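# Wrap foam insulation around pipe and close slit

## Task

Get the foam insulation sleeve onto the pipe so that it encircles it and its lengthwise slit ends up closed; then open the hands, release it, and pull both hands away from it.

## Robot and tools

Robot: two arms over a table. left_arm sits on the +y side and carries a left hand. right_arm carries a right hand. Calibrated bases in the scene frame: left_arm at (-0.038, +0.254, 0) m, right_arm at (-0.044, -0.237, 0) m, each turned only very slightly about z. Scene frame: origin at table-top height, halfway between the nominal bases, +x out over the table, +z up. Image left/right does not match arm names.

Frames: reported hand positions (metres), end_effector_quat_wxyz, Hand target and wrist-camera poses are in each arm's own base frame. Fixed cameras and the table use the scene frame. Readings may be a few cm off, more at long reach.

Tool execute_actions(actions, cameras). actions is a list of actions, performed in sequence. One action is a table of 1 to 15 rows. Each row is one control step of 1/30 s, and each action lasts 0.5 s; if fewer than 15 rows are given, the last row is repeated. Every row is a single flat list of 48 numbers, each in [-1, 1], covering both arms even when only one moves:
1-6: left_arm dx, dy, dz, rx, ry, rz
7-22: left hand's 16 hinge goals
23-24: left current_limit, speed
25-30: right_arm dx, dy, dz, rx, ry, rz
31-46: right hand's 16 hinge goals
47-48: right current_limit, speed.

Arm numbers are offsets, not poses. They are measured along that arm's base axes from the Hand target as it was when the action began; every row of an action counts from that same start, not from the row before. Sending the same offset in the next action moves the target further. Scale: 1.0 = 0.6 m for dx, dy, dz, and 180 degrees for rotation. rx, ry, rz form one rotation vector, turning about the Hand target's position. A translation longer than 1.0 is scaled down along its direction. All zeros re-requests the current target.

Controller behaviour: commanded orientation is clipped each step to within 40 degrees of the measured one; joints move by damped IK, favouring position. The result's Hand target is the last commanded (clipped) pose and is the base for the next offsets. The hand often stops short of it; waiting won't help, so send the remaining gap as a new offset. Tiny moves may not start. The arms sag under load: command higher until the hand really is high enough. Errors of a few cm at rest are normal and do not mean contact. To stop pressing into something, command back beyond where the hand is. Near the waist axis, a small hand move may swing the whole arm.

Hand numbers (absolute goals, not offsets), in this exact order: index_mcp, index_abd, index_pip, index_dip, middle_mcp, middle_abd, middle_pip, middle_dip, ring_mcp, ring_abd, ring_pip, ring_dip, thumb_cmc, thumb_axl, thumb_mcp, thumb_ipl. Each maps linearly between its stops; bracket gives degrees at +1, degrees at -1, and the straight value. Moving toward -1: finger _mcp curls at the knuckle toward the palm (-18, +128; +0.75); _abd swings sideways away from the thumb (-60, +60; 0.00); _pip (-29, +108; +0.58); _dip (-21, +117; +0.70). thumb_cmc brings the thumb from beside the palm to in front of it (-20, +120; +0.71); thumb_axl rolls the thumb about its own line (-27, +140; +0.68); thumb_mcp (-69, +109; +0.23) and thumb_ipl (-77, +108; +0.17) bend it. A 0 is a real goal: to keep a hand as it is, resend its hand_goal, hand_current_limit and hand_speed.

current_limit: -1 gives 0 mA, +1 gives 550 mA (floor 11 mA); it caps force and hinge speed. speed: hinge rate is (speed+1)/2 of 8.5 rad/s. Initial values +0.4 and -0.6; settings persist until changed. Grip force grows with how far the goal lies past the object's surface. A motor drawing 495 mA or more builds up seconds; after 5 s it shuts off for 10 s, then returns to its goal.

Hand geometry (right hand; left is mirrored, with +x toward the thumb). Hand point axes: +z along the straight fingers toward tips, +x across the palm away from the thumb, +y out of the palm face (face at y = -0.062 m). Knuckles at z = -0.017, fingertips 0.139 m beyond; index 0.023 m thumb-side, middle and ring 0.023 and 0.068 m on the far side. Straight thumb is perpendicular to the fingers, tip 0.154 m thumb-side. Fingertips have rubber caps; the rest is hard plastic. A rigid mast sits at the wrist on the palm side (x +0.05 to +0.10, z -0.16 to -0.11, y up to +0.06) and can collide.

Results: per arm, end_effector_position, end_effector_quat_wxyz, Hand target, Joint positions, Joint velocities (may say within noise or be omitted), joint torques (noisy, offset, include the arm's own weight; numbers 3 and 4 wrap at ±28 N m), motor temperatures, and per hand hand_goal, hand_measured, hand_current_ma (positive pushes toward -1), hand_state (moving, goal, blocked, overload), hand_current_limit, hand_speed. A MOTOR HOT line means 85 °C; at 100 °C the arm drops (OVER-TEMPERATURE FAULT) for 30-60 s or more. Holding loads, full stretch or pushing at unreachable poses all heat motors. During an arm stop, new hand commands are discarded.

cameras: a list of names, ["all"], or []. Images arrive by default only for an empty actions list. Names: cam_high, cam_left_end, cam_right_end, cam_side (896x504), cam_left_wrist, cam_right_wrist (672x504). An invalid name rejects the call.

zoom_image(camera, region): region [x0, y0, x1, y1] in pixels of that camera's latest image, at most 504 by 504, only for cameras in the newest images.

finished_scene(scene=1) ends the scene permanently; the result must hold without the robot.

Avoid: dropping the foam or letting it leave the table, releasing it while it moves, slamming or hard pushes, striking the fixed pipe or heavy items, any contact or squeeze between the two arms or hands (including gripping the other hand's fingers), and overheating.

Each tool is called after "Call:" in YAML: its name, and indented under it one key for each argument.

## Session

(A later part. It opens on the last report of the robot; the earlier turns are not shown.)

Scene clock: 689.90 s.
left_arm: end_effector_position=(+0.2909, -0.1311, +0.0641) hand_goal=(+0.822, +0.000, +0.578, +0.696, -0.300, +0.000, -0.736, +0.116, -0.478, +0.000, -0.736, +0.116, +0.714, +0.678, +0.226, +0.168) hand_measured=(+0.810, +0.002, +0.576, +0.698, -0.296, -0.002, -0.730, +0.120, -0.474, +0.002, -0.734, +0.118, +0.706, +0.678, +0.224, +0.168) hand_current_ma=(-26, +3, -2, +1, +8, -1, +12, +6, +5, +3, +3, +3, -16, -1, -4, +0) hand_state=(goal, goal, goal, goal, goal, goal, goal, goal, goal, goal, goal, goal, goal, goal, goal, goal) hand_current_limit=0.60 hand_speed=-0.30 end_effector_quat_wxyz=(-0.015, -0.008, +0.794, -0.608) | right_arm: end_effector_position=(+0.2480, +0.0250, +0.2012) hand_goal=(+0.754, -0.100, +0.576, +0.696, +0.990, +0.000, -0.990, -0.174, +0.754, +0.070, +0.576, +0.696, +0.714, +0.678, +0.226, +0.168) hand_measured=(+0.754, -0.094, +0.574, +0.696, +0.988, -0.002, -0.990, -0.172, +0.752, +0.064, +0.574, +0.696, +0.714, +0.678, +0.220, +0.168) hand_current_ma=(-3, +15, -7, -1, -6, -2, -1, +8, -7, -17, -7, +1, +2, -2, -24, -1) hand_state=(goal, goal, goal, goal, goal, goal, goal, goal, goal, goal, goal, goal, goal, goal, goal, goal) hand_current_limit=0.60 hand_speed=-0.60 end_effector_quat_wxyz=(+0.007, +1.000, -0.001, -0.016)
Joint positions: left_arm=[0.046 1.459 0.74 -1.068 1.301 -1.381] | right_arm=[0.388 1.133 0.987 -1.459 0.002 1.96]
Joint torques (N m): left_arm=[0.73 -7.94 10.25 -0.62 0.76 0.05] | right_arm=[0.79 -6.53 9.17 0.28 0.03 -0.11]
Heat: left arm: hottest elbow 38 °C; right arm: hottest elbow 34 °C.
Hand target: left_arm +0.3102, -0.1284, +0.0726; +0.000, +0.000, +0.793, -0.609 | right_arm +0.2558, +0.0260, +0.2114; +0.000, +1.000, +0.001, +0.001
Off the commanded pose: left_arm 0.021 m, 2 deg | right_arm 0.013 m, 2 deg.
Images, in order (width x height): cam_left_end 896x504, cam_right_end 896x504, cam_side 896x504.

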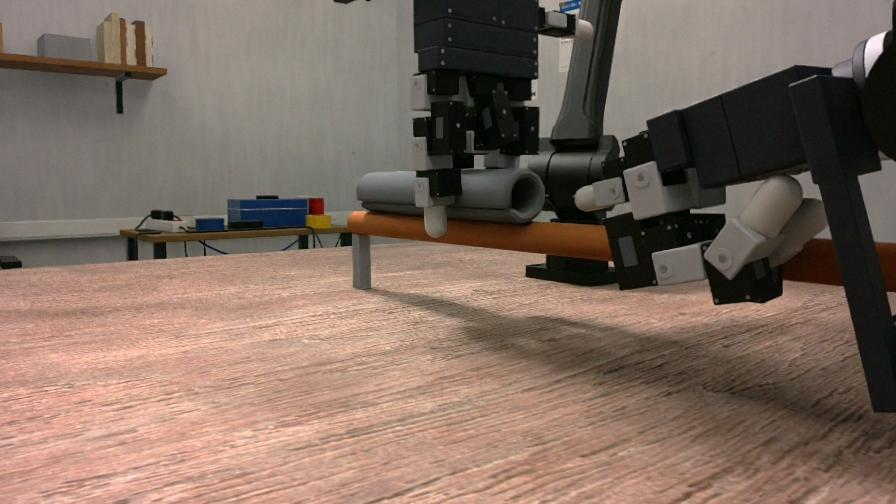

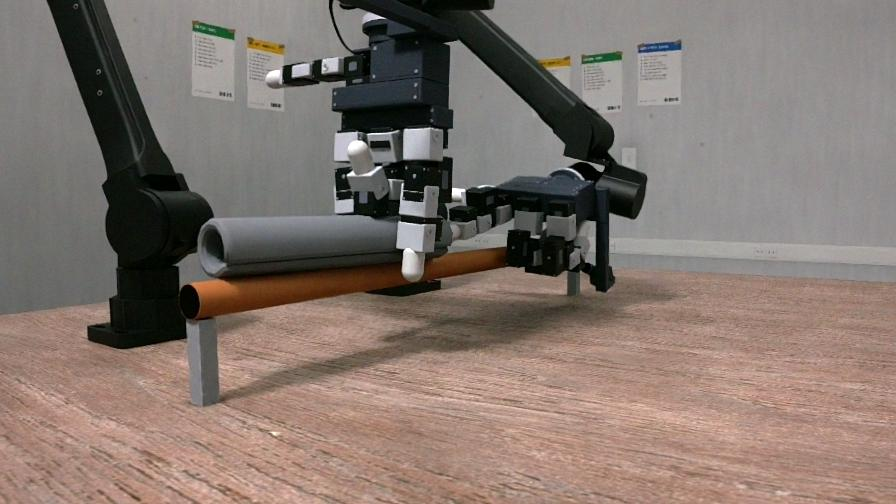

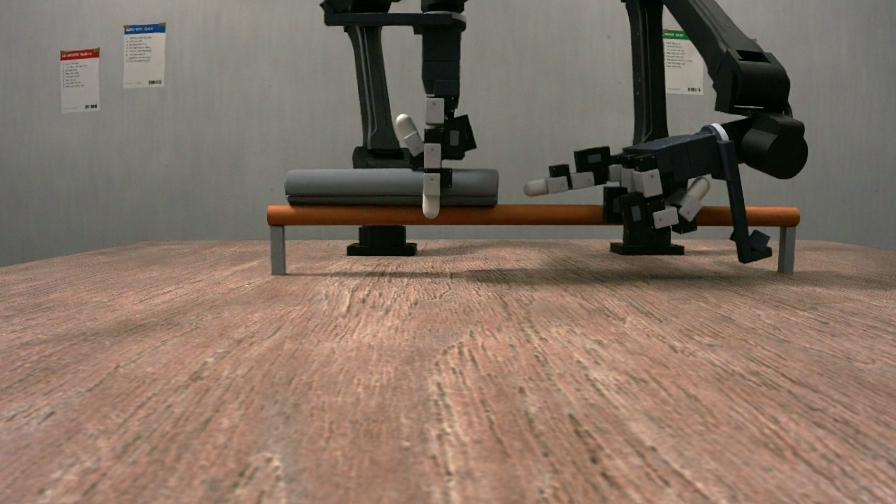

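Call:
execute_actions:
  actions:
    - [[0.0,0.0,0,0,0,0,0.822,0,0.577,0.696,-0.3,0,-0.736,0.116,-0.478,0,-0.736,0.116,0.714,0.678,0.226,0.168,0.6,-0.3,0.0,0.0,0.0,0,0,0.0,0.754,-0.26,0.576,0.696,0.99,0,-0.99,-0.174,0.754,0.24,0.576,0.696,0.714,0.678,0.226,0.168,0.6,-0.5]]
    - [[0.0,0.0,0,0,0,0,0.822,0,0.577,0.696,-0.3,0,-0.736,0.116,-0.478,0,-0.736,0.116,0.714,0.678,0.226,0.168,0.6,-0.3,0.0,0.0,0.02,0,0,0.0,0.754,-0.26,0.576,0.696,0.99,0,-0.99,-0.174,0.754,0.24,0.576,0.696,0.714,0.678,0.226,0.168,0.6,-0.5]]
    - [[0.0,0.0,0,0,0,0,0.822,0,0.577,0.696,-0.3,0,-0.736,0.116,-0.478,0,-0.736,0.116,0.714,0.678,0.226,0.168,0.6,-0.3,-0.02,0.02,0.01,0,0,0.0,0.754,-0.26,0.576,0.696,0.99,0,-0.99,-0.174,0.754,0.24,0.576,0.696,0.714,0.678,0.226,0.168,0.6,-0.5]]
  cameras: ["cam_right_end", "cam_left_end", "cam_side"]

Call:
zoom_image:
  camera: "cam_right_end"
  region: [170, 180, 450, 320]

Scene clock: 692.00 s.
left_arm: end_effector_position=(+0.2908, -0.1311, +0.0640) hand_goal=(+0.822, +0.000, +0.578, +0.696, -0.300, +0.000, -0.736, +0.116, -0.478, +0.000, -0.736, +0.116, +0.714, +0.678, +0.226, +0.168) hand_measured=(+0.810, +0.002, +0.576, +0.698, -0.296, -0.002, -0.730, +0.120, -0.474, +0.002, -0.734, +0.118, +0.706, +0.678, +0.224, +0.168) hand_current_ma=(-26, +3, -2, +1, +8, -1, +12, +6, +5, +3, +3, +3, -16, -1, -4, +0) hand_state=(goal, goal, goal, goal, goal, goal, goal, goal, goal, goal, goal, goal, goal, goal, goal, goal) hand_current_limit=0.60 hand_speed=-0.30 end_effector_quat_wxyz=(-0.014, -0.008, +0.794, -0.608) | right_arm: end_effector_position=(+0.2352, +0.0312, +0.2101) hand_goal=(+0.754, -0.260, +0.576, +0.696, +0.990, +0.000, -0.990, -0.174, +0.754, +0.240, +0.576, +0.696, +0.714, +0.678, +0.226, +0.168) hand_measured=(+0.754, -0.162, +0.574, +0.696, +0.986, +0.000, -0.994, -0.172, +0.756, +0.124, +0.576, +0.696, +0.714, +0.678, +0.220, +0.168) hand_current_ma=(-3, +375, -4, -1, -14, -2, -16, +8, +3, -440, +0, +1, +2, -2, -24, -1) hand_state=(goal, blocked, goal, goal, goal, goal, goal, goal, goal, blocked, goal, goal, goal, goal, goal, goal) hand_current_limit=0.60 hand_speed=-0.50 end_effector_quat_wxyz=(+0.010, +1.000, +0.002, -0.022)
Joint positions: left_arm=[0.046 1.46 0.74 -1.069 1.301 -1.379] | right_arm=[0.426 1.113 0.993 -1.5 0 1.992]
Joint torques (N m): left_arm=[0.44 -7.94 10.28 -0.66 0.78 0.02] | right_arm=[1.73 -6.36 11.06 -0.17 0.04 0.04]
Heat: left arm: hottest elbow 39 °C; right arm: hottest elbow 34 °C.
Hand target: left_arm +0.3102, -0.1284, +0.0727; +0.000, +0.000, +0.793, -0.609 | right_arm +0.2439, +0.0381, +0.2294; +0.000, +1.000, +0.001, +0.001
Off the commanded pose: left_arm 0.021 m, 2 deg | right_arm 0.022 m, 3 deg.
Images, in order (width x height): cam_left_end 896x504, cam_right_end 896x504, cam_side 896x504.

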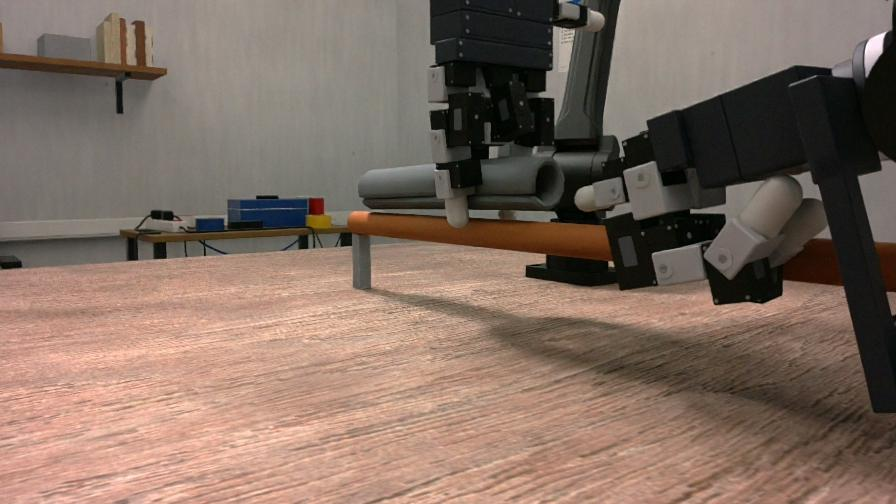

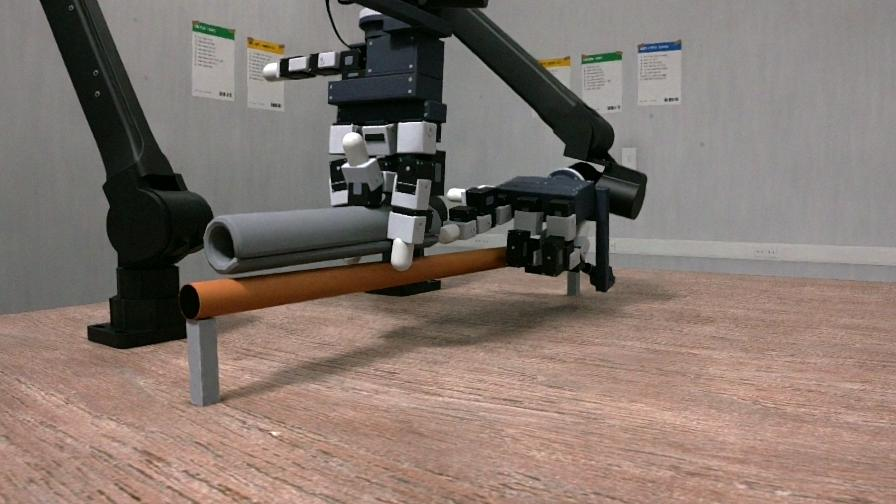

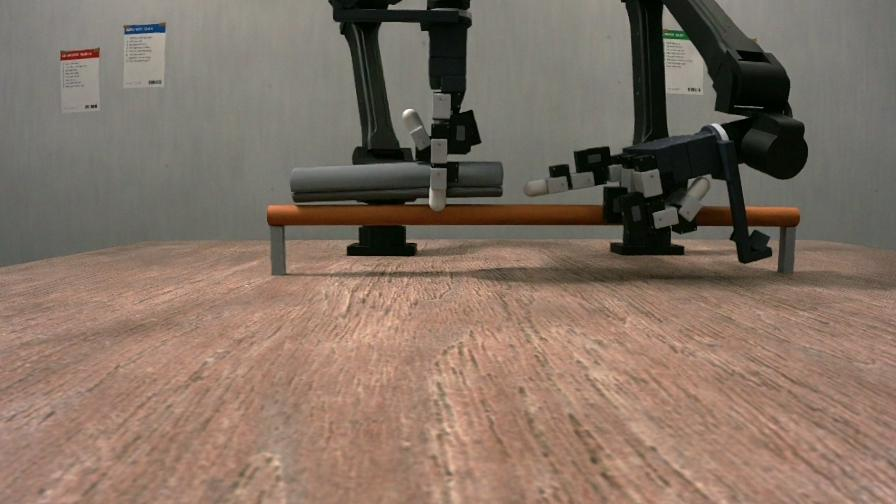

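Scaled by 1.800 from the camera's 896x504 image, which has a finer 1280x720 frame.

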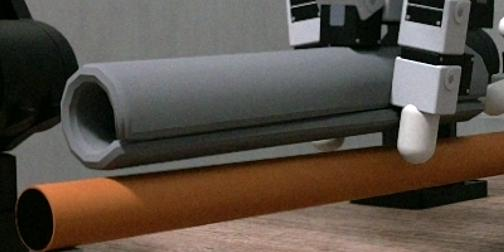

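Call:
execute_actions:
  actions:
    - [[0.0,0.0,0,0,0,0,0.822,0,0.577,0.696,-0.3,0,-0.736,0.116,-0.478,0,-0.736,0.116,0.714,0.678,0.226,0.168,0.6,-0.3,-0.008,0.025,0.0,0,0,0.0,0.754,-0.26,0.576,0.696,0.99,0,-0.99,-0.174,0.754,0.24,0.576,0.696,0.714,0.678,0.226,0.168,0.6,-0.5]]
    - [[0.0,0.0,0,0,0,0,0.822,0,0.577,0.696,-0.3,0,-0.736,0.116,-0.478,0,-0.736,0.116,0.714,0.678,0.226,0.168,0.6,-0.3,-0.005,0.0,-0.025,0,0,0.0,0.754,-0.26,0.576,0.696,0.99,0,-0.99,-0.174,0.754,0.24,0.576,0.696,0.714,0.678,0.226,0.168,0.6,-0.5]]
    - [[0.0,0.0,0,0,0,0,0.822,0,0.577,0.696,-0.3,0,-0.736,0.116,-0.478,0,-0.736,0.116,0.714,0.678,0.226,0.168,0.6,-0.3,0,0.0,-0.01,0,0,0.0,0.754,-0.10,0.576,0.696,0.99,0,-0.99,-0.174,0.754,0.07,0.576,0.696,0.714,0.678,0.226,0.168,0.6,-0.6]]
  cameras: ["cam_right_end", "cam_left_end", "cam_side"]

Call:
zoom_image:
  camera: "cam_right_end"
  region: [170, 180, 450, 320]

Scene clock: 694.03 s.
left_arm: end_effector_position=(+0.2908, -0.1311, +0.0640) hand_goal=(+0.822, +0.000, +0.578, +0.696, -0.300, +0.000, -0.736, +0.116, -0.478, +0.000, -0.736, +0.116, +0.714, +0.678, +0.226, +0.168) hand_measured=(+0.810, +0.002, +0.576, +0.698, -0.296, -0.002, -0.730, +0.120, -0.474, +0.002, -0.734, +0.118, +0.706, +0.678, +0.224, +0.168) hand_current_ma=(-26, +3, -2, +1, +8, -1, +12, +6, +5, +3, +3, +3, -16, -1, -4, +0) hand_state=(goal, goal, goal, goal, goal, goal, goal, goal, goal, goal, goal, goal, goal, goal, goal, goal) hand_current_limit=0.60 hand_speed=-0.30 end_effector_quat_wxyz=(-0.014, -0.008, +0.794, -0.608) | right_arm: end_effector_position=(+0.2354, +0.0500, +0.2079) hand_goal=(+0.754, -0.100, +0.576, +0.696, +0.990, +0.000, -0.990, -0.174, +0.754, +0.070, +0.576, +0.696, +0.714, +0.678, +0.226, +0.168) hand_measured=(+0.754, -0.096, +0.574, +0.696, +0.986, +0.000, -0.990, -0.172, +0.756, +0.068, +0.576, +0.696, +0.714, +0.678, +0.220, +0.168) hand_current_ma=(-2, +10, -4, -1, -15, -2, -1, +8, +3, -7, +0, +1, +2, -2, -24, -1) hand_state=(goal, goal, goal, goal, goal, goal, goal, goal, goal, goal, goal, goal, goal, goal, goal, goal) hand_current_limit=0.60 hand_speed=-0.60 end_effector_quat_wxyz=(+0.003, +1.000, +0.001, -0.007)
Joint positions: left_arm=[0.046 1.46 0.74 -1.069 1.301 -1.379] | right_arm=[0.483 1.113 0.993 -1.465 -0.001 2.052]
Joint torques (N m): left_arm=[0.85 -8 10.29 -0.64 0.78 0.03] | right_arm=[1.73 -6.3 6.99 0.68 0.09 0.04]
Heat: left arm: hottest elbow 39 °C; right arm: hottest elbow 34 °C.
Hand target: left_arm +0.3102, -0.1284, +0.0727; +0.000, +0.000, +0.793, -0.609 | right_arm +0.2361, +0.0530, +0.2084; +0.000, +1.000, +0.001, +0.001
Off the commanded pose: left_arm 0.021 m, 2 deg | right_arm 0.003 m, 1 deg.
Images, in order (width x height): cam_left_end 896x504, cam_right_end 896x504, cam_side 896x504.

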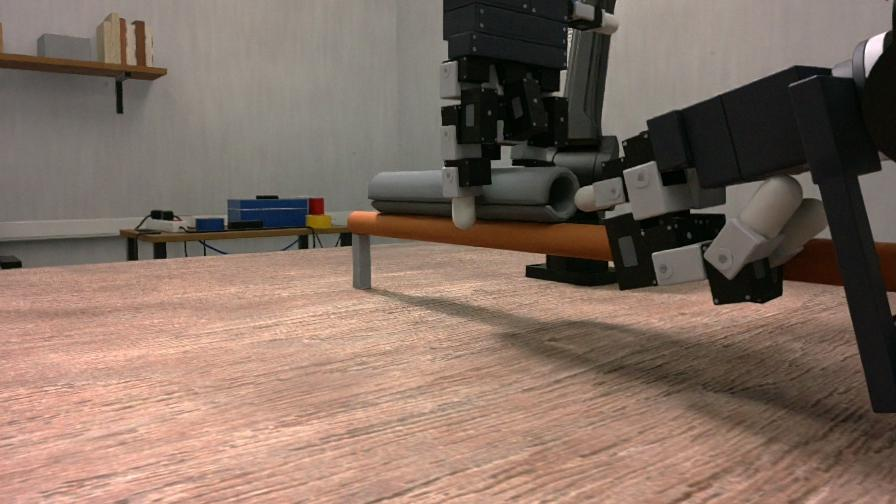

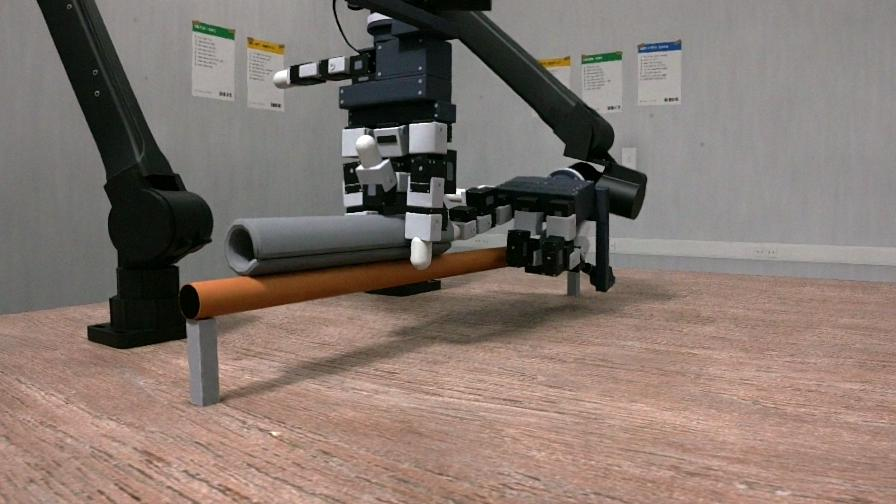

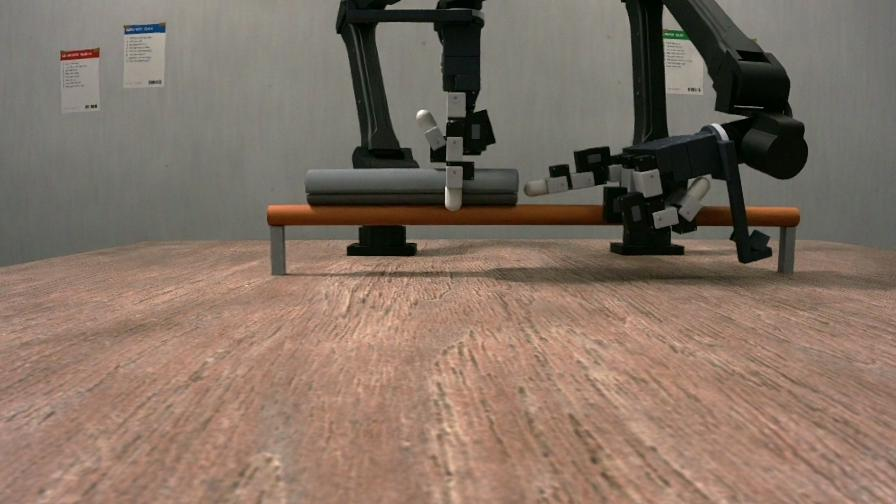

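Scaled by 1.800 from the camera's 896x504 image, which has a finer 1280x720 frame.

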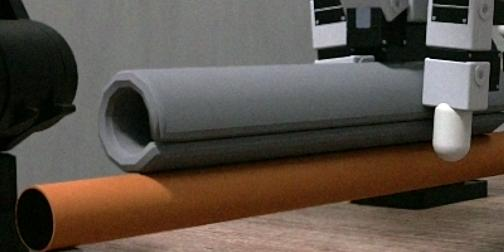

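Call:
execute_actions:
  actions:
    - [[0.0,0.0,0,0,0,0,0.822,0,0.577,0.696,-0.3,0,-0.736,0.116,-0.478,0,-0.736,0.116,0.714,0.678,0.226,0.168,0.6,-0.3,0.01,0,-0.006,0,0,0.0,0.754,-0.1,0.576,0.696,0.99,0,-0.99,-0.174,0.754,0.07,0.576,0.696,0.714,0.678,0.226,0.168,0.6,-0.5]]
    - [[0.0,0.0,0,0,0,0,0.822,0,0.577,0.696,-0.3,0,-0.736,0.116,-0.478,0,-0.736,0.116,0.714,0.678,0.226,0.168,0.6,-0.3,0.02,0.0,0,0,0,0.0,0.754,-0.1,0.576,0.696,0.99,0,-0.99,-0.174,0.754,0.07,0.576,0.696,0.714,0.678,0.226,0.168,0.6,-0.5]]
  cameras: ["cam_right_end", "cam_left_end"]

Call:
zoom_image:
  camera: "cam_right_end"
  region: [170, 180, 450, 320]

Call:
zoom_image:
  camera: "cam_left_end"
  region: [420, 130, 620, 250]

Scene clock: 695.57 s.
left_arm: end_effector_position=(+0.2908, -0.1311, +0.0640) hand_goal=(+0.822, +0.000, +0.578, +0.696, -0.300, +0.000, -0.736, +0.116, -0.478, +0.000, -0.736, +0.116, +0.714, +0.678, +0.226, +0.168) hand_measured=(+0.810, +0.002, +0.576, +0.698, -0.296, -0.002, -0.730, +0.120, -0.474, +0.002, -0.734, +0.118, +0.706, +0.678, +0.224, +0.168) hand_current_ma=(-26, +3, -2, +1, +8, -1, +12, +6, +5, +3, +3, +3, -16, -1, -4, +0) hand_state=(goal, goal, goal, goal, goal, goal, goal, goal, goal, goal, goal, goal, goal, goal, goal, goal) hand_current_limit=0.60 hand_speed=-0.30 end_effector_quat_wxyz=(-0.014, -0.008, +0.794, -0.608) | right_arm: end_effector_position=(+0.2433, +0.0510, +0.2006) hand_goal=(+0.754, -0.100, +0.576, +0.696, +0.990, +0.000, -0.990, -0.174, +0.754, +0.070, +0.576, +0.696, +0.714, +0.678, +0.226, +0.168) hand_measured=(+0.754, -0.096, +0.574, +0.696, +0.986, +0.000, -0.990, -0.172, +0.754, +0.068, +0.576, +0.696, +0.714, +0.678, +0.220, +0.168) hand_current_ma=(-2, +10, -4, -1, -14, -2, -1, +8, +2, -7, +0, +1, +2, -2, -24, -1) hand_state=(goal, goal, goal, goal, goal, goal, goal, goal, goal, goal, goal, goal, goal, goal, goal, goal) hand_current_limit=0.60 hand_speed=-0.50 end_effector_quat_wxyz=(+0.004, +1.000, +0.001, -0.009)
Joint positions: left_arm=[0.046 1.46 0.74 -1.069 1.301 -1.379] | right_arm=[0.474 1.141 0.993 -1.443 -0.001 2.043]
Joint torques (N m): left_arm=[0.62 -8.12 10.28 -0.68 0.79 0.02] | right_arm=[0.79 -5.13 8.95 0.65 0.11 -0.12]
Heat: left arm: hottest elbow 39 °C; right arm: hottest elbow 34 °C.
Hand target: left_arm +0.3102, -0.1284, +0.0727; +0.000, +0.000, +0.793, -0.609 | right_arm +0.2540, +0.0531, +0.2049; +0.000, +1.000, +0.001, +0.001
Off the commanded pose: left_arm 0.021 m, 2 deg | right_arm 0.012 m, 1 deg.
Images, in order (width x height): cam_left_end 896x504, cam_right_end 896x504.

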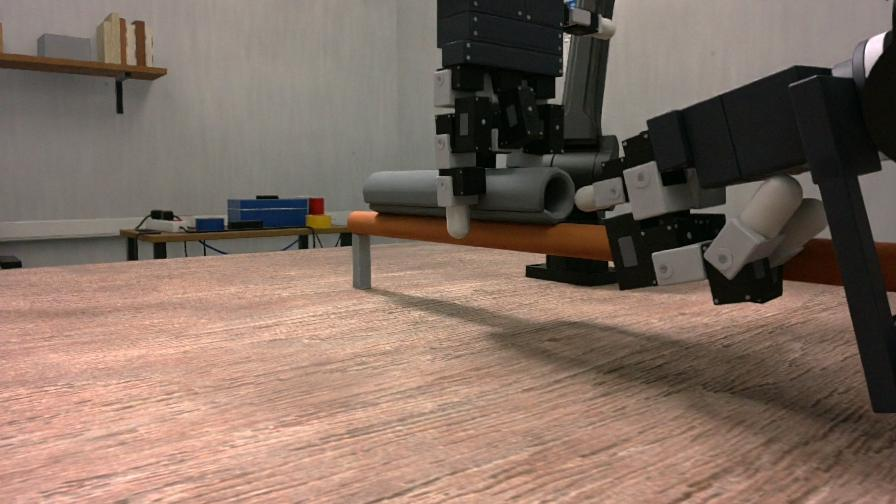

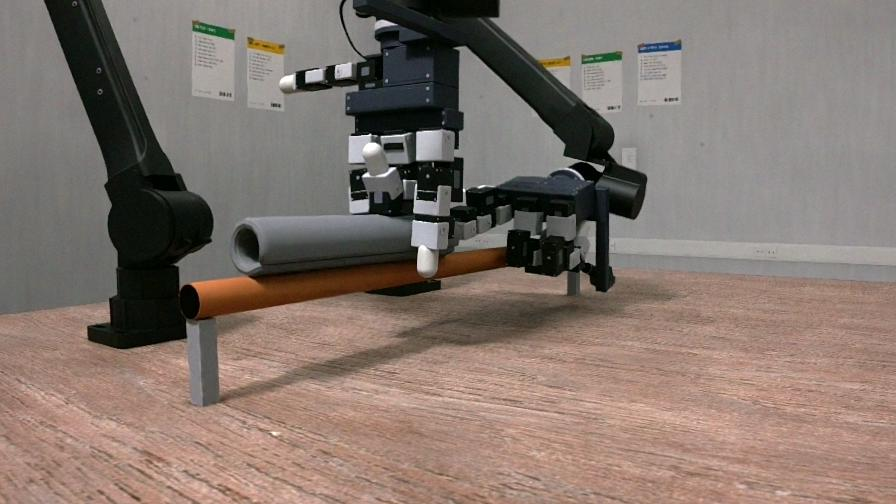

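Scaled by 1.800 from the camera's 896x504 image, which has a finer 1280x720 frame.

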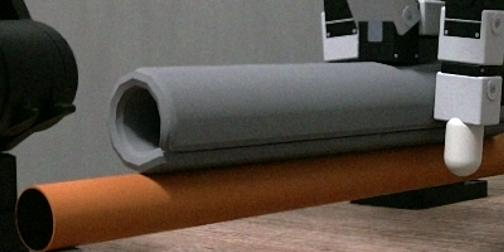

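Scaled by 2.520 from the camera's 896x504 image, which has a finer 1280x720 frame.

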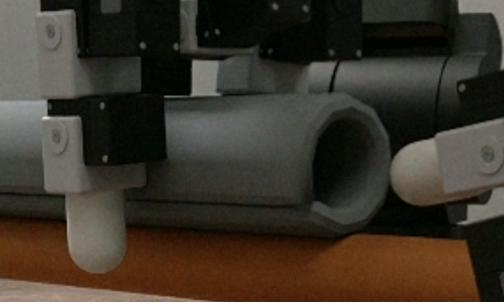

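Call:
execute_actions:
  actions:
    - [[0.015,0.0,0.01,0,0,0,0.822,0,0.577,0.696,-0.3,0,-0.736,0.116,-0.478,0,-0.736,0.116,0.714,0.678,0.226,0.168,0.6,-0.3,0.0,0.0,0.0,0,0,0.0,0.754,-0.26,0.576,0.696,0.99,0,-0.99,-0.174,0.754,0.24,0.576,0.696,0.714,0.678,0.226,0.168,0.6,-0.5]]
    - [[0.015,0.0,0.0,0,0,0,0.822,0,0.577,0.696,-0.3,0,-0.736,0.116,-0.478,0,-0.736,0.116,0.714,0.678,0.226,0.168,0.6,-0.3,0.0,0.0,0.022,0,0,0.0,0.754,-0.26,0.576,0.696,0.99,0,-0.99,-0.174,0.754,0.24,0.576,0.696,0.714,0.678,0.226,0.168,0.6,-0.5]]
    - [[0.0,0.0,0,0,0,0,0.822,0,0.577,0.696,-0.3,0,-0.736,0.116,-0.478,0,-0.736,0.116,0.714,0.678,0.226,0.168,0.6,-0.3,-0.023,0.0,0.0,0,0,0.0,0.754,-0.26,0.576,0.696,0.99,0,-0.99,-0.174,0.754,0.24,0.576,0.696,0.714,0.678,0.226,0.168,0.6,-0.5]]
  cameras: ["cam_right_end", "cam_high"]

Call:
zoom_image:
  camera: "cam_high"
  region: [480, 90, 600, 240]

Scene clock: 697.73 s.
left_arm: end_effector_position=(+0.3102, -0.1303, +0.0696) hand_goal=(+0.822, +0.000, +0.578, +0.696, -0.300, +0.000, -0.736, +0.116, -0.478, +0.000, -0.736, +0.116, +0.714, +0.678, +0.226, +0.168) hand_measured=(+0.810, +0.002, +0.576, +0.698, -0.296, -0.002, -0.730, +0.120, -0.474, +0.002, -0.734, +0.118, +0.706, +0.678, +0.224, +0.168) hand_current_ma=(-26, +3, -2, +1, +8, -1, +12, +6, +5, +3, +3, +3, -16, -1, -4, +0) hand_state=(goal, goal, goal, goal, goal, goal, goal, goal, goal, goal, goal, goal, goal, goal, goal, goal) hand_current_limit=0.60 hand_speed=-0.30 end_effector_quat_wxyz=(-0.011, -0.005, +0.794, -0.608) | right_arm: end_effector_position=(+0.2385, +0.0494, +0.2067) hand_goal=(+0.754, -0.260, +0.576, +0.696, +0.990, +0.000, -0.990, -0.174, +0.754, +0.240, +0.576, +0.696, +0.714, +0.678, +0.226, +0.168) hand_measured=(+0.754, -0.154, +0.574, +0.696, +0.984, +0.000, -0.996, -0.172, +0.756, +0.118, +0.576, +0.696, +0.714, +0.678, +0.220, +0.168) hand_current_ma=(-3, +409, -4, -1, -21, -2, -22, +8, +7, -440, +2, +1, +2, -2, -24, -1) hand_state=(goal, blocked, goal, goal, goal, goal, goal, goal, goal, blocked, goal, goal, goal, goal, goal, goal) hand_current_limit=0.60 hand_speed=-0.50 end_effector_quat_wxyz=(+0.005, +1.000, +0.001, -0.011)
Joint positions: left_arm=[0.046 1.49 0.795 -1.084 1.301 -1.379] | right_arm=[0.476 1.129 1 -1.467 -0.001 2.046]
Joint torques (N m): left_arm=[0.38 -8.59 10.47 -0.59 0.82 -0.05] | right_arm=[1.85 -6.89 8.91 -0.13 0.11 0.03]
Heat: left arm: hottest elbow 39 °C; right arm: hottest elbow 34 °C.
Hand target: left_arm +0.3283, -0.1284, +0.0788; +0.000, +0.000, +0.793, -0.609 | right_arm +0.2403, +0.0530, +0.2180; +0.000, +1.000, +0.001, +0.001
Off the commanded pose: left_arm 0.020 m, 1 deg | right_arm 0.012 m, 2 deg.
Images, in order (width x height): cam_high 896x504, cam_right_end 896x504.

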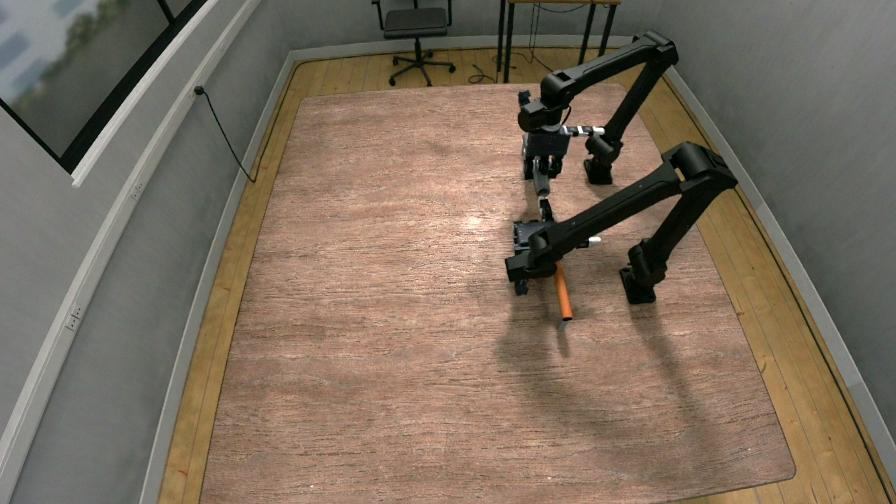

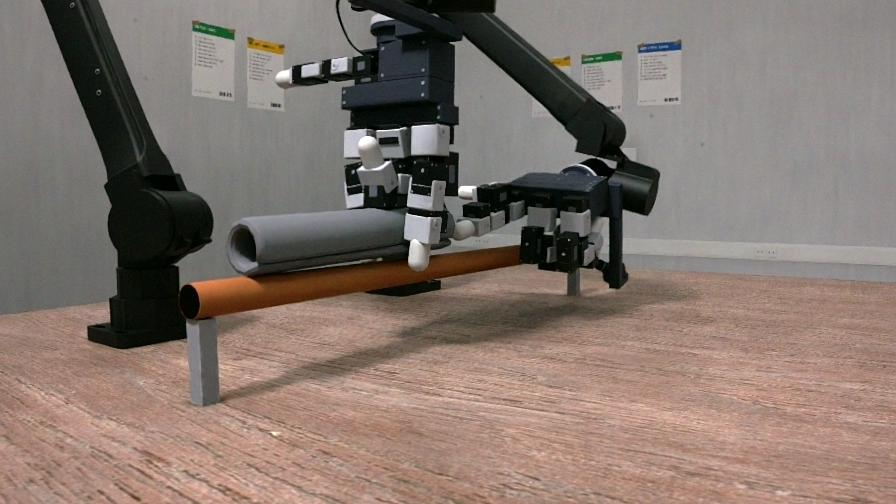

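Scaled by 3.360 from the camera's 896x504 image, which has a finer 1280x720 frame.

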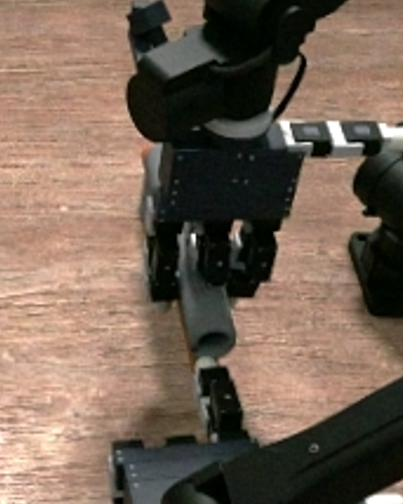

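Call:
execute_actions:
  actions:
    - [[0.0,0.0,0.0,0,0,0,0.822,0,0.577,0.696,-0.3,0,-0.736,0.116,-0.478,0,-0.736,0.116,0.714,0.678,0.226,0.168,0.6,-0.3,-0.0,0.0,-0.028,0,0,0.005,0.754,-0.26,0.576,0.696,0.99,0,-0.99,-0.174,0.754,0.24,0.576,0.696,0.714,0.678,0.226,0.168,0.6,-0.5]]
    - [[0.0,0.0,0.0,0,0,0,0.822,0,0.577,0.696,-0.3,0,-0.736,0.116,-0.478,0,-0.736,0.116,0.714,0.678,0.226,0.168,0.6,-0.3,0,0.0,0.002,0,0,0.0,0.754,-0.06,0.576,0.696,0.99,0,-0.99,-0.174,0.754,0.04,0.576,0.696,0.714,0.678,0.226,0.168,0.6,-0.7]]
  cameras: ["cam_right_end", "cam_high", "cam_side"]

Call:
zoom_image:
  camera: "cam_high"
  region: [480, 90, 600, 240]

Call:
zoom_image:
  camera: "cam_right_end"
  region: [170, 180, 450, 320]

Scene clock: 699.27 s.
left_arm: end_effector_position=(+0.3102, -0.1303, +0.0696) hand_goal=(+0.822, +0.000, +0.578, +0.696, -0.300, +0.000, -0.736, +0.116, -0.478, +0.000, -0.736, +0.116, +0.714, +0.678, +0.226, +0.168) hand_measured=(+0.810, +0.002, +0.576, +0.698, -0.296, -0.002, -0.730, +0.120, -0.474, +0.002, -0.734, +0.118, +0.706, +0.678, +0.224, +0.168) hand_current_ma=(-26, +3, -2, +1, +8, -1, +12, +6, +5, +3, +3, +3, -16, -1, -4, +0) hand_state=(goal, goal, goal, goal, goal, goal, goal, goal, goal, goal, goal, goal, goal, goal, goal, goal) hand_current_limit=0.60 hand_speed=-0.30 end_effector_quat_wxyz=(-0.011, -0.005, +0.794, -0.608) | right_arm: end_effector_position=(+0.2390, +0.0508, +0.2004) hand_goal=(+0.754, -0.060, +0.576, +0.696, +0.990, +0.000, -0.990, -0.174, +0.754, +0.040, +0.576, +0.696, +0.714, +0.678, +0.226, +0.168) hand_measured=(+0.752, -0.062, +0.574, +0.696, +0.986, +0.000, -0.990, -0.172, +0.754, +0.042, +0.576, +0.696, +0.714, +0.678, +0.220, +0.168) hand_current_ma=(-5, -5, -4, -1, -15, -2, -1, +8, +3, +5, +2, +1, +2, -2, -24, -1) hand_state=(goal, goal, goal, goal, goal, goal, goal, goal, goal, goal, goal, goal, goal, goal, goal, goal) hand_current_limit=0.60 hand_speed=-0.70 end_effector_quat_wxyz=(+0.004, +1.000, +0.003, -0.008)
Joint positions: left_arm=[0.046 1.49 0.795 -1.084 1.301 -1.379] | right_arm=[0.481 1.128 0.984 -1.445 -0.001 2.046]
Joint torques (N m): left_arm=[0.67 -8.76 10.41 -0.62 0.82 -0.06] | right_arm=[1.79 -6.36 7.06 0.54 0.08 -0.07]
Heat: left arm: hottest elbow 39 °C; right arm: hottest elbow 34 °C.
Hand target: left_arm +0.3283, -0.1284, +0.0788; +0.000, +0.000, +0.793, -0.609 | right_arm +0.2402, +0.0530, +0.2025; +0.000, +1.000, +0.009, +0.001
Off the commanded pose: left_arm 0.020 m, 1 deg | right_arm 0.003 m, 1 deg.
Images, in order (width x height): cam_high 896x504, cam_right_end 896x504, cam_side 896x504.

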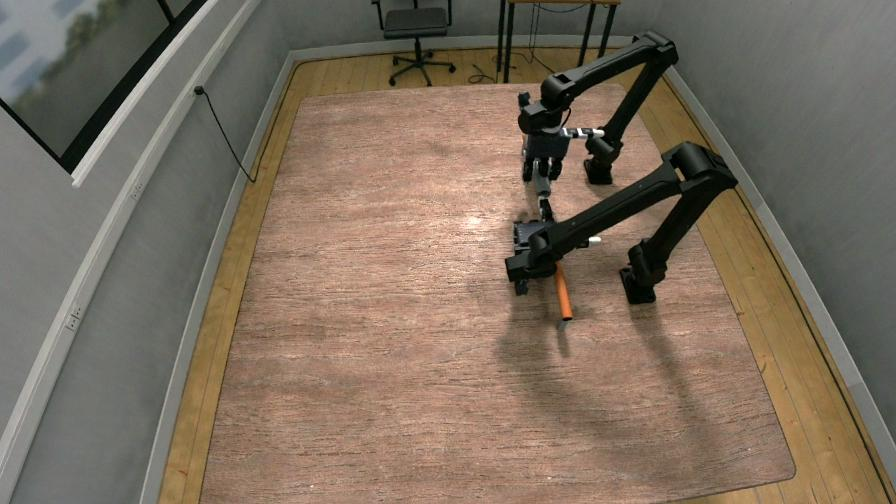

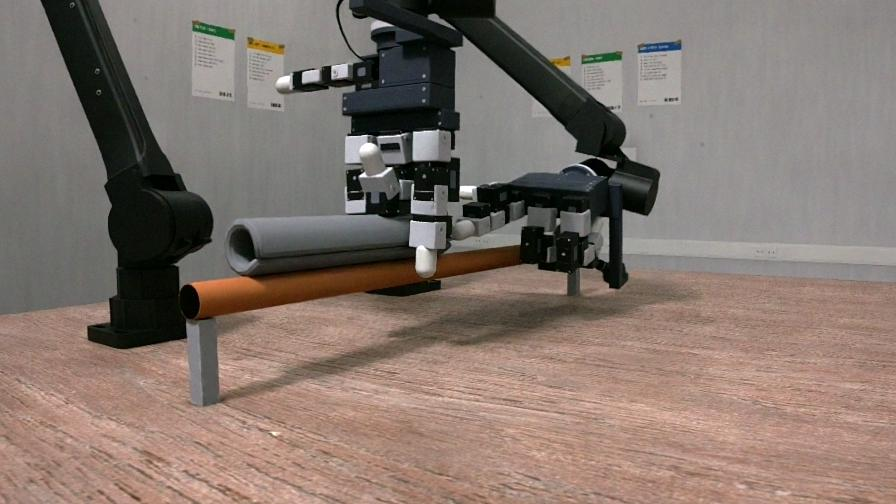

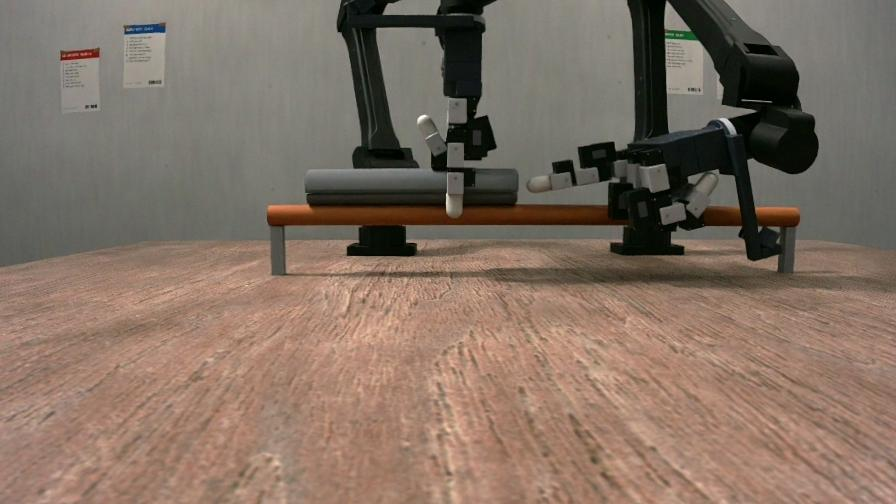

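Scaled by 3.360 from the camera's 896x504 image, which has a finer 1280x720 frame.

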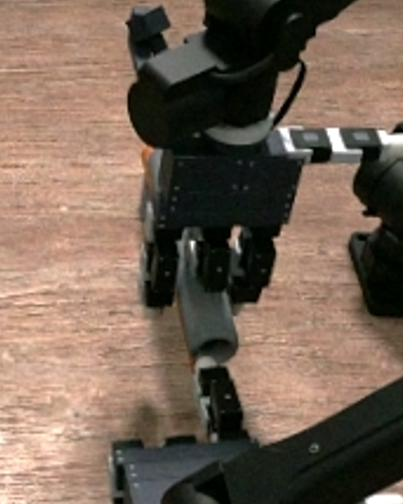

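Scaled by 1.800 from the camera's 896x504 image, which has a finer 1280x720 frame.

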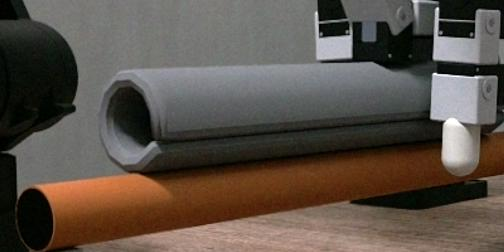

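Call:
execute_actions:
  actions:
    - [[0.0,0.0,0.0,0,0,0,0.822,0,0.577,0.696,-0.3,0,-0.736,0.116,-0.478,0,-0.736,0.116,0.714,0.678,0.226,0.168,0.6,-0.3,0.03,0.0,-0.0,0,0,0.0,0.754,-0.09,0.576,0.696,0.99,0,-0.99,-0.174,0.754,0.06,0.576,0.696,0.714,0.678,0.226,0.168,0.6,-0.5]]
  cameras: ["cam_right_end", "cam_high", "cam_left_end"]

Call:
zoom_image:
  camera: "cam_high"
  region: [480, 90, 600, 240]

Call:
zoom_image:
  camera: "cam_right_end"
  region: [170, 180, 450, 320]

Call:
zoom_image:
  camera: "cam_left_end"
  region: [420, 130, 620, 250]

Scene clock: 700.43 s.
left_arm: end_effector_position=(+0.3102, -0.1303, +0.0696) hand_goal=(+0.822, +0.000, +0.578, +0.696, -0.300, +0.000, -0.736, +0.116, -0.478, +0.000, -0.736, +0.116, +0.714, +0.678, +0.226, +0.168) hand_measured=(+0.810, +0.002, +0.576, +0.698, -0.296, -0.002, -0.730, +0.120, -0.474, +0.002, -0.734, +0.118, +0.706, +0.678, +0.224, +0.168) hand_current_ma=(-26, +3, -2, +1, +8, -1, +12, +6, +5, +3, +3, +3, -16, -1, -4, +0) hand_state=(goal, goal, goal, goal, goal, goal, goal, goal, goal, goal, goal, goal, goal, goal, goal, goal) hand_current_limit=0.60 hand_speed=-0.30 end_effector_quat_wxyz=(-0.011, -0.005, +0.794, -0.608) | right_arm: end_effector_position=(+0.2431, +0.0499, +0.1976) hand_goal=(+0.754, -0.090, +0.576, +0.696, +0.990, +0.000, -0.990, -0.174, +0.754, +0.060, +0.576, +0.696, +0.714, +0.678, +0.226, +0.168) hand_measured=(+0.752, -0.084, +0.574, +0.696, +0.988, +0.000, -0.996, -0.172, +0.754, +0.056, +0.576, +0.696, +0.714, +0.678, +0.220, +0.168) hand_current_ma=(-5, +20, -4, -1, -9, -2, -18, +8, +3, -11, +2, +1, +2, -2, -24, -1) hand_state=(goal, goal, goal, goal, goal, goal, goal, goal, goal, goal, goal, goal, goal, goal, goal, goal) hand_current_limit=0.60 hand_speed=-0.50 end_effector_quat_wxyz=(+0.005, +1.000, +0.009, -0.010)
Joint positions: left_arm=[0.046 1.49 0.795 -1.084 1.301 -1.379] | right_arm=[0.474 1.139 0.984 -1.438 -0.001 2.026]
Joint torques (N m): left_arm=[0.67 -8.41 10.47 -0.62 0.82 -0.05] | right_arm=[-0.21 -4.25 9.72 0.73 0.11 -0.1]
Heat: left arm: hottest elbow 39 °C; right arm: hottest elbow 34 °C.
Hand target: left_arm +0.3283, -0.1284, +0.0788; +0.000, +0.000, +0.793, -0.609 | right_arm +0.2582, +0.0531, +0.2025; +0.000, +1.000, +0.009, +0.001
Off the commanded pose: left_arm 0.020 m, 1 deg | right_arm 0.016 m, 1 deg.
Images, in order (width x height): cam_high 896x504, cam_left_end 896x504, cam_right_end 896x504.

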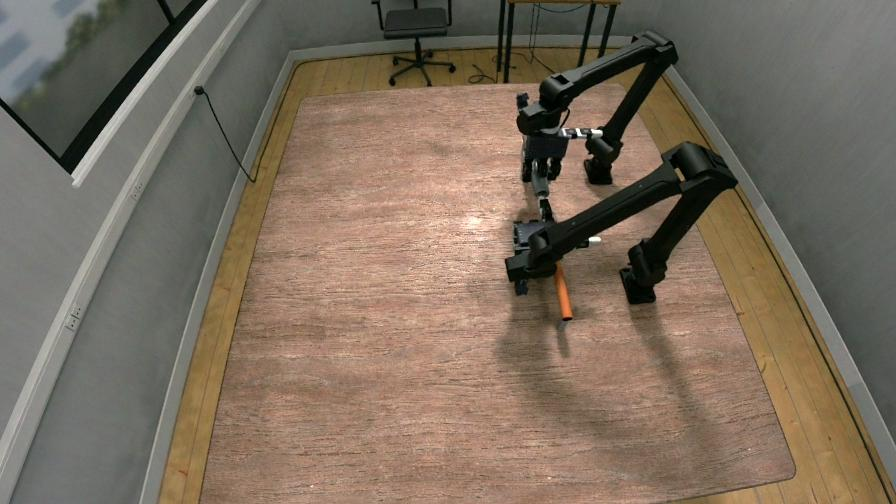

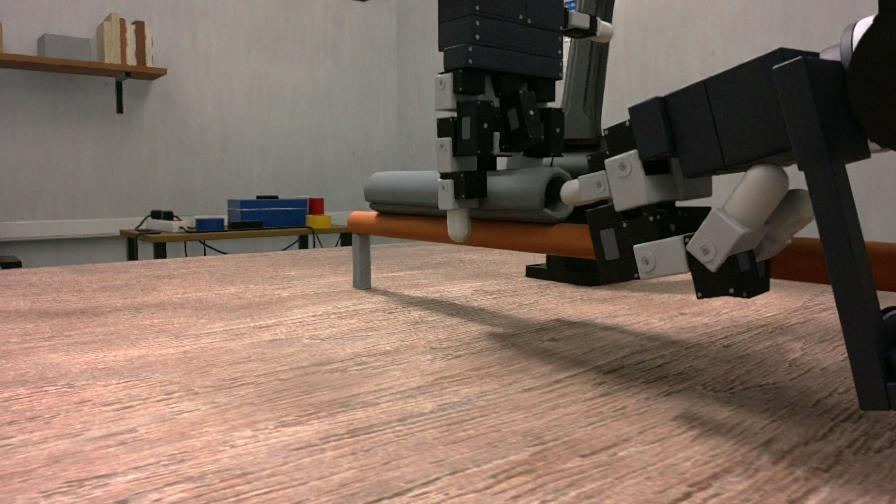

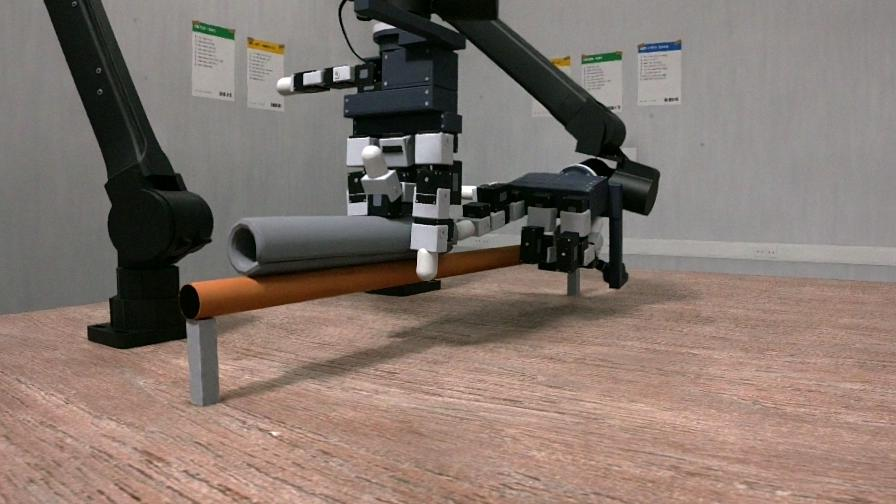

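Scaled by 3.360 from the camera's 896x504 image, which has a finer 1280x720 frame.

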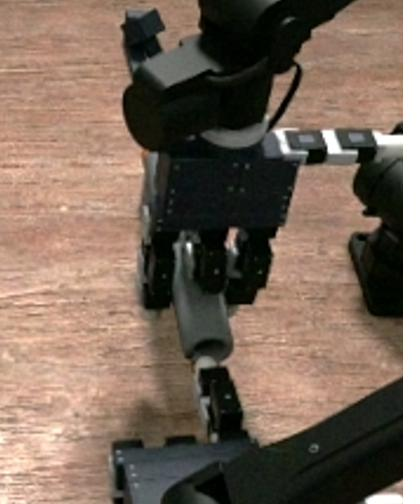

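Scaled by 1.800 from the camera's 896x504 image, which has a finer 1280x720 frame.

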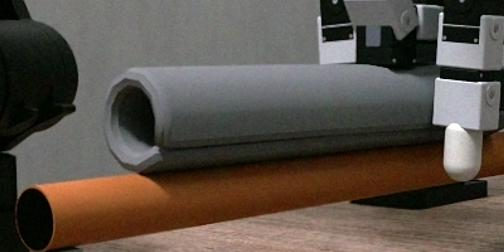

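Scaled by 2.520 from the camera's 896x504 image, which has a finer 1280x720 frame.

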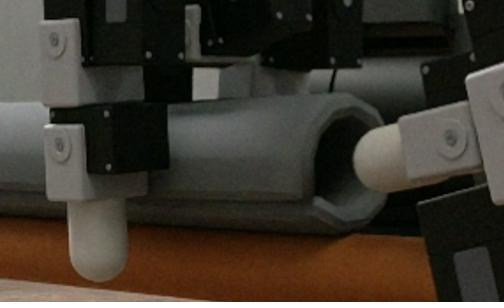

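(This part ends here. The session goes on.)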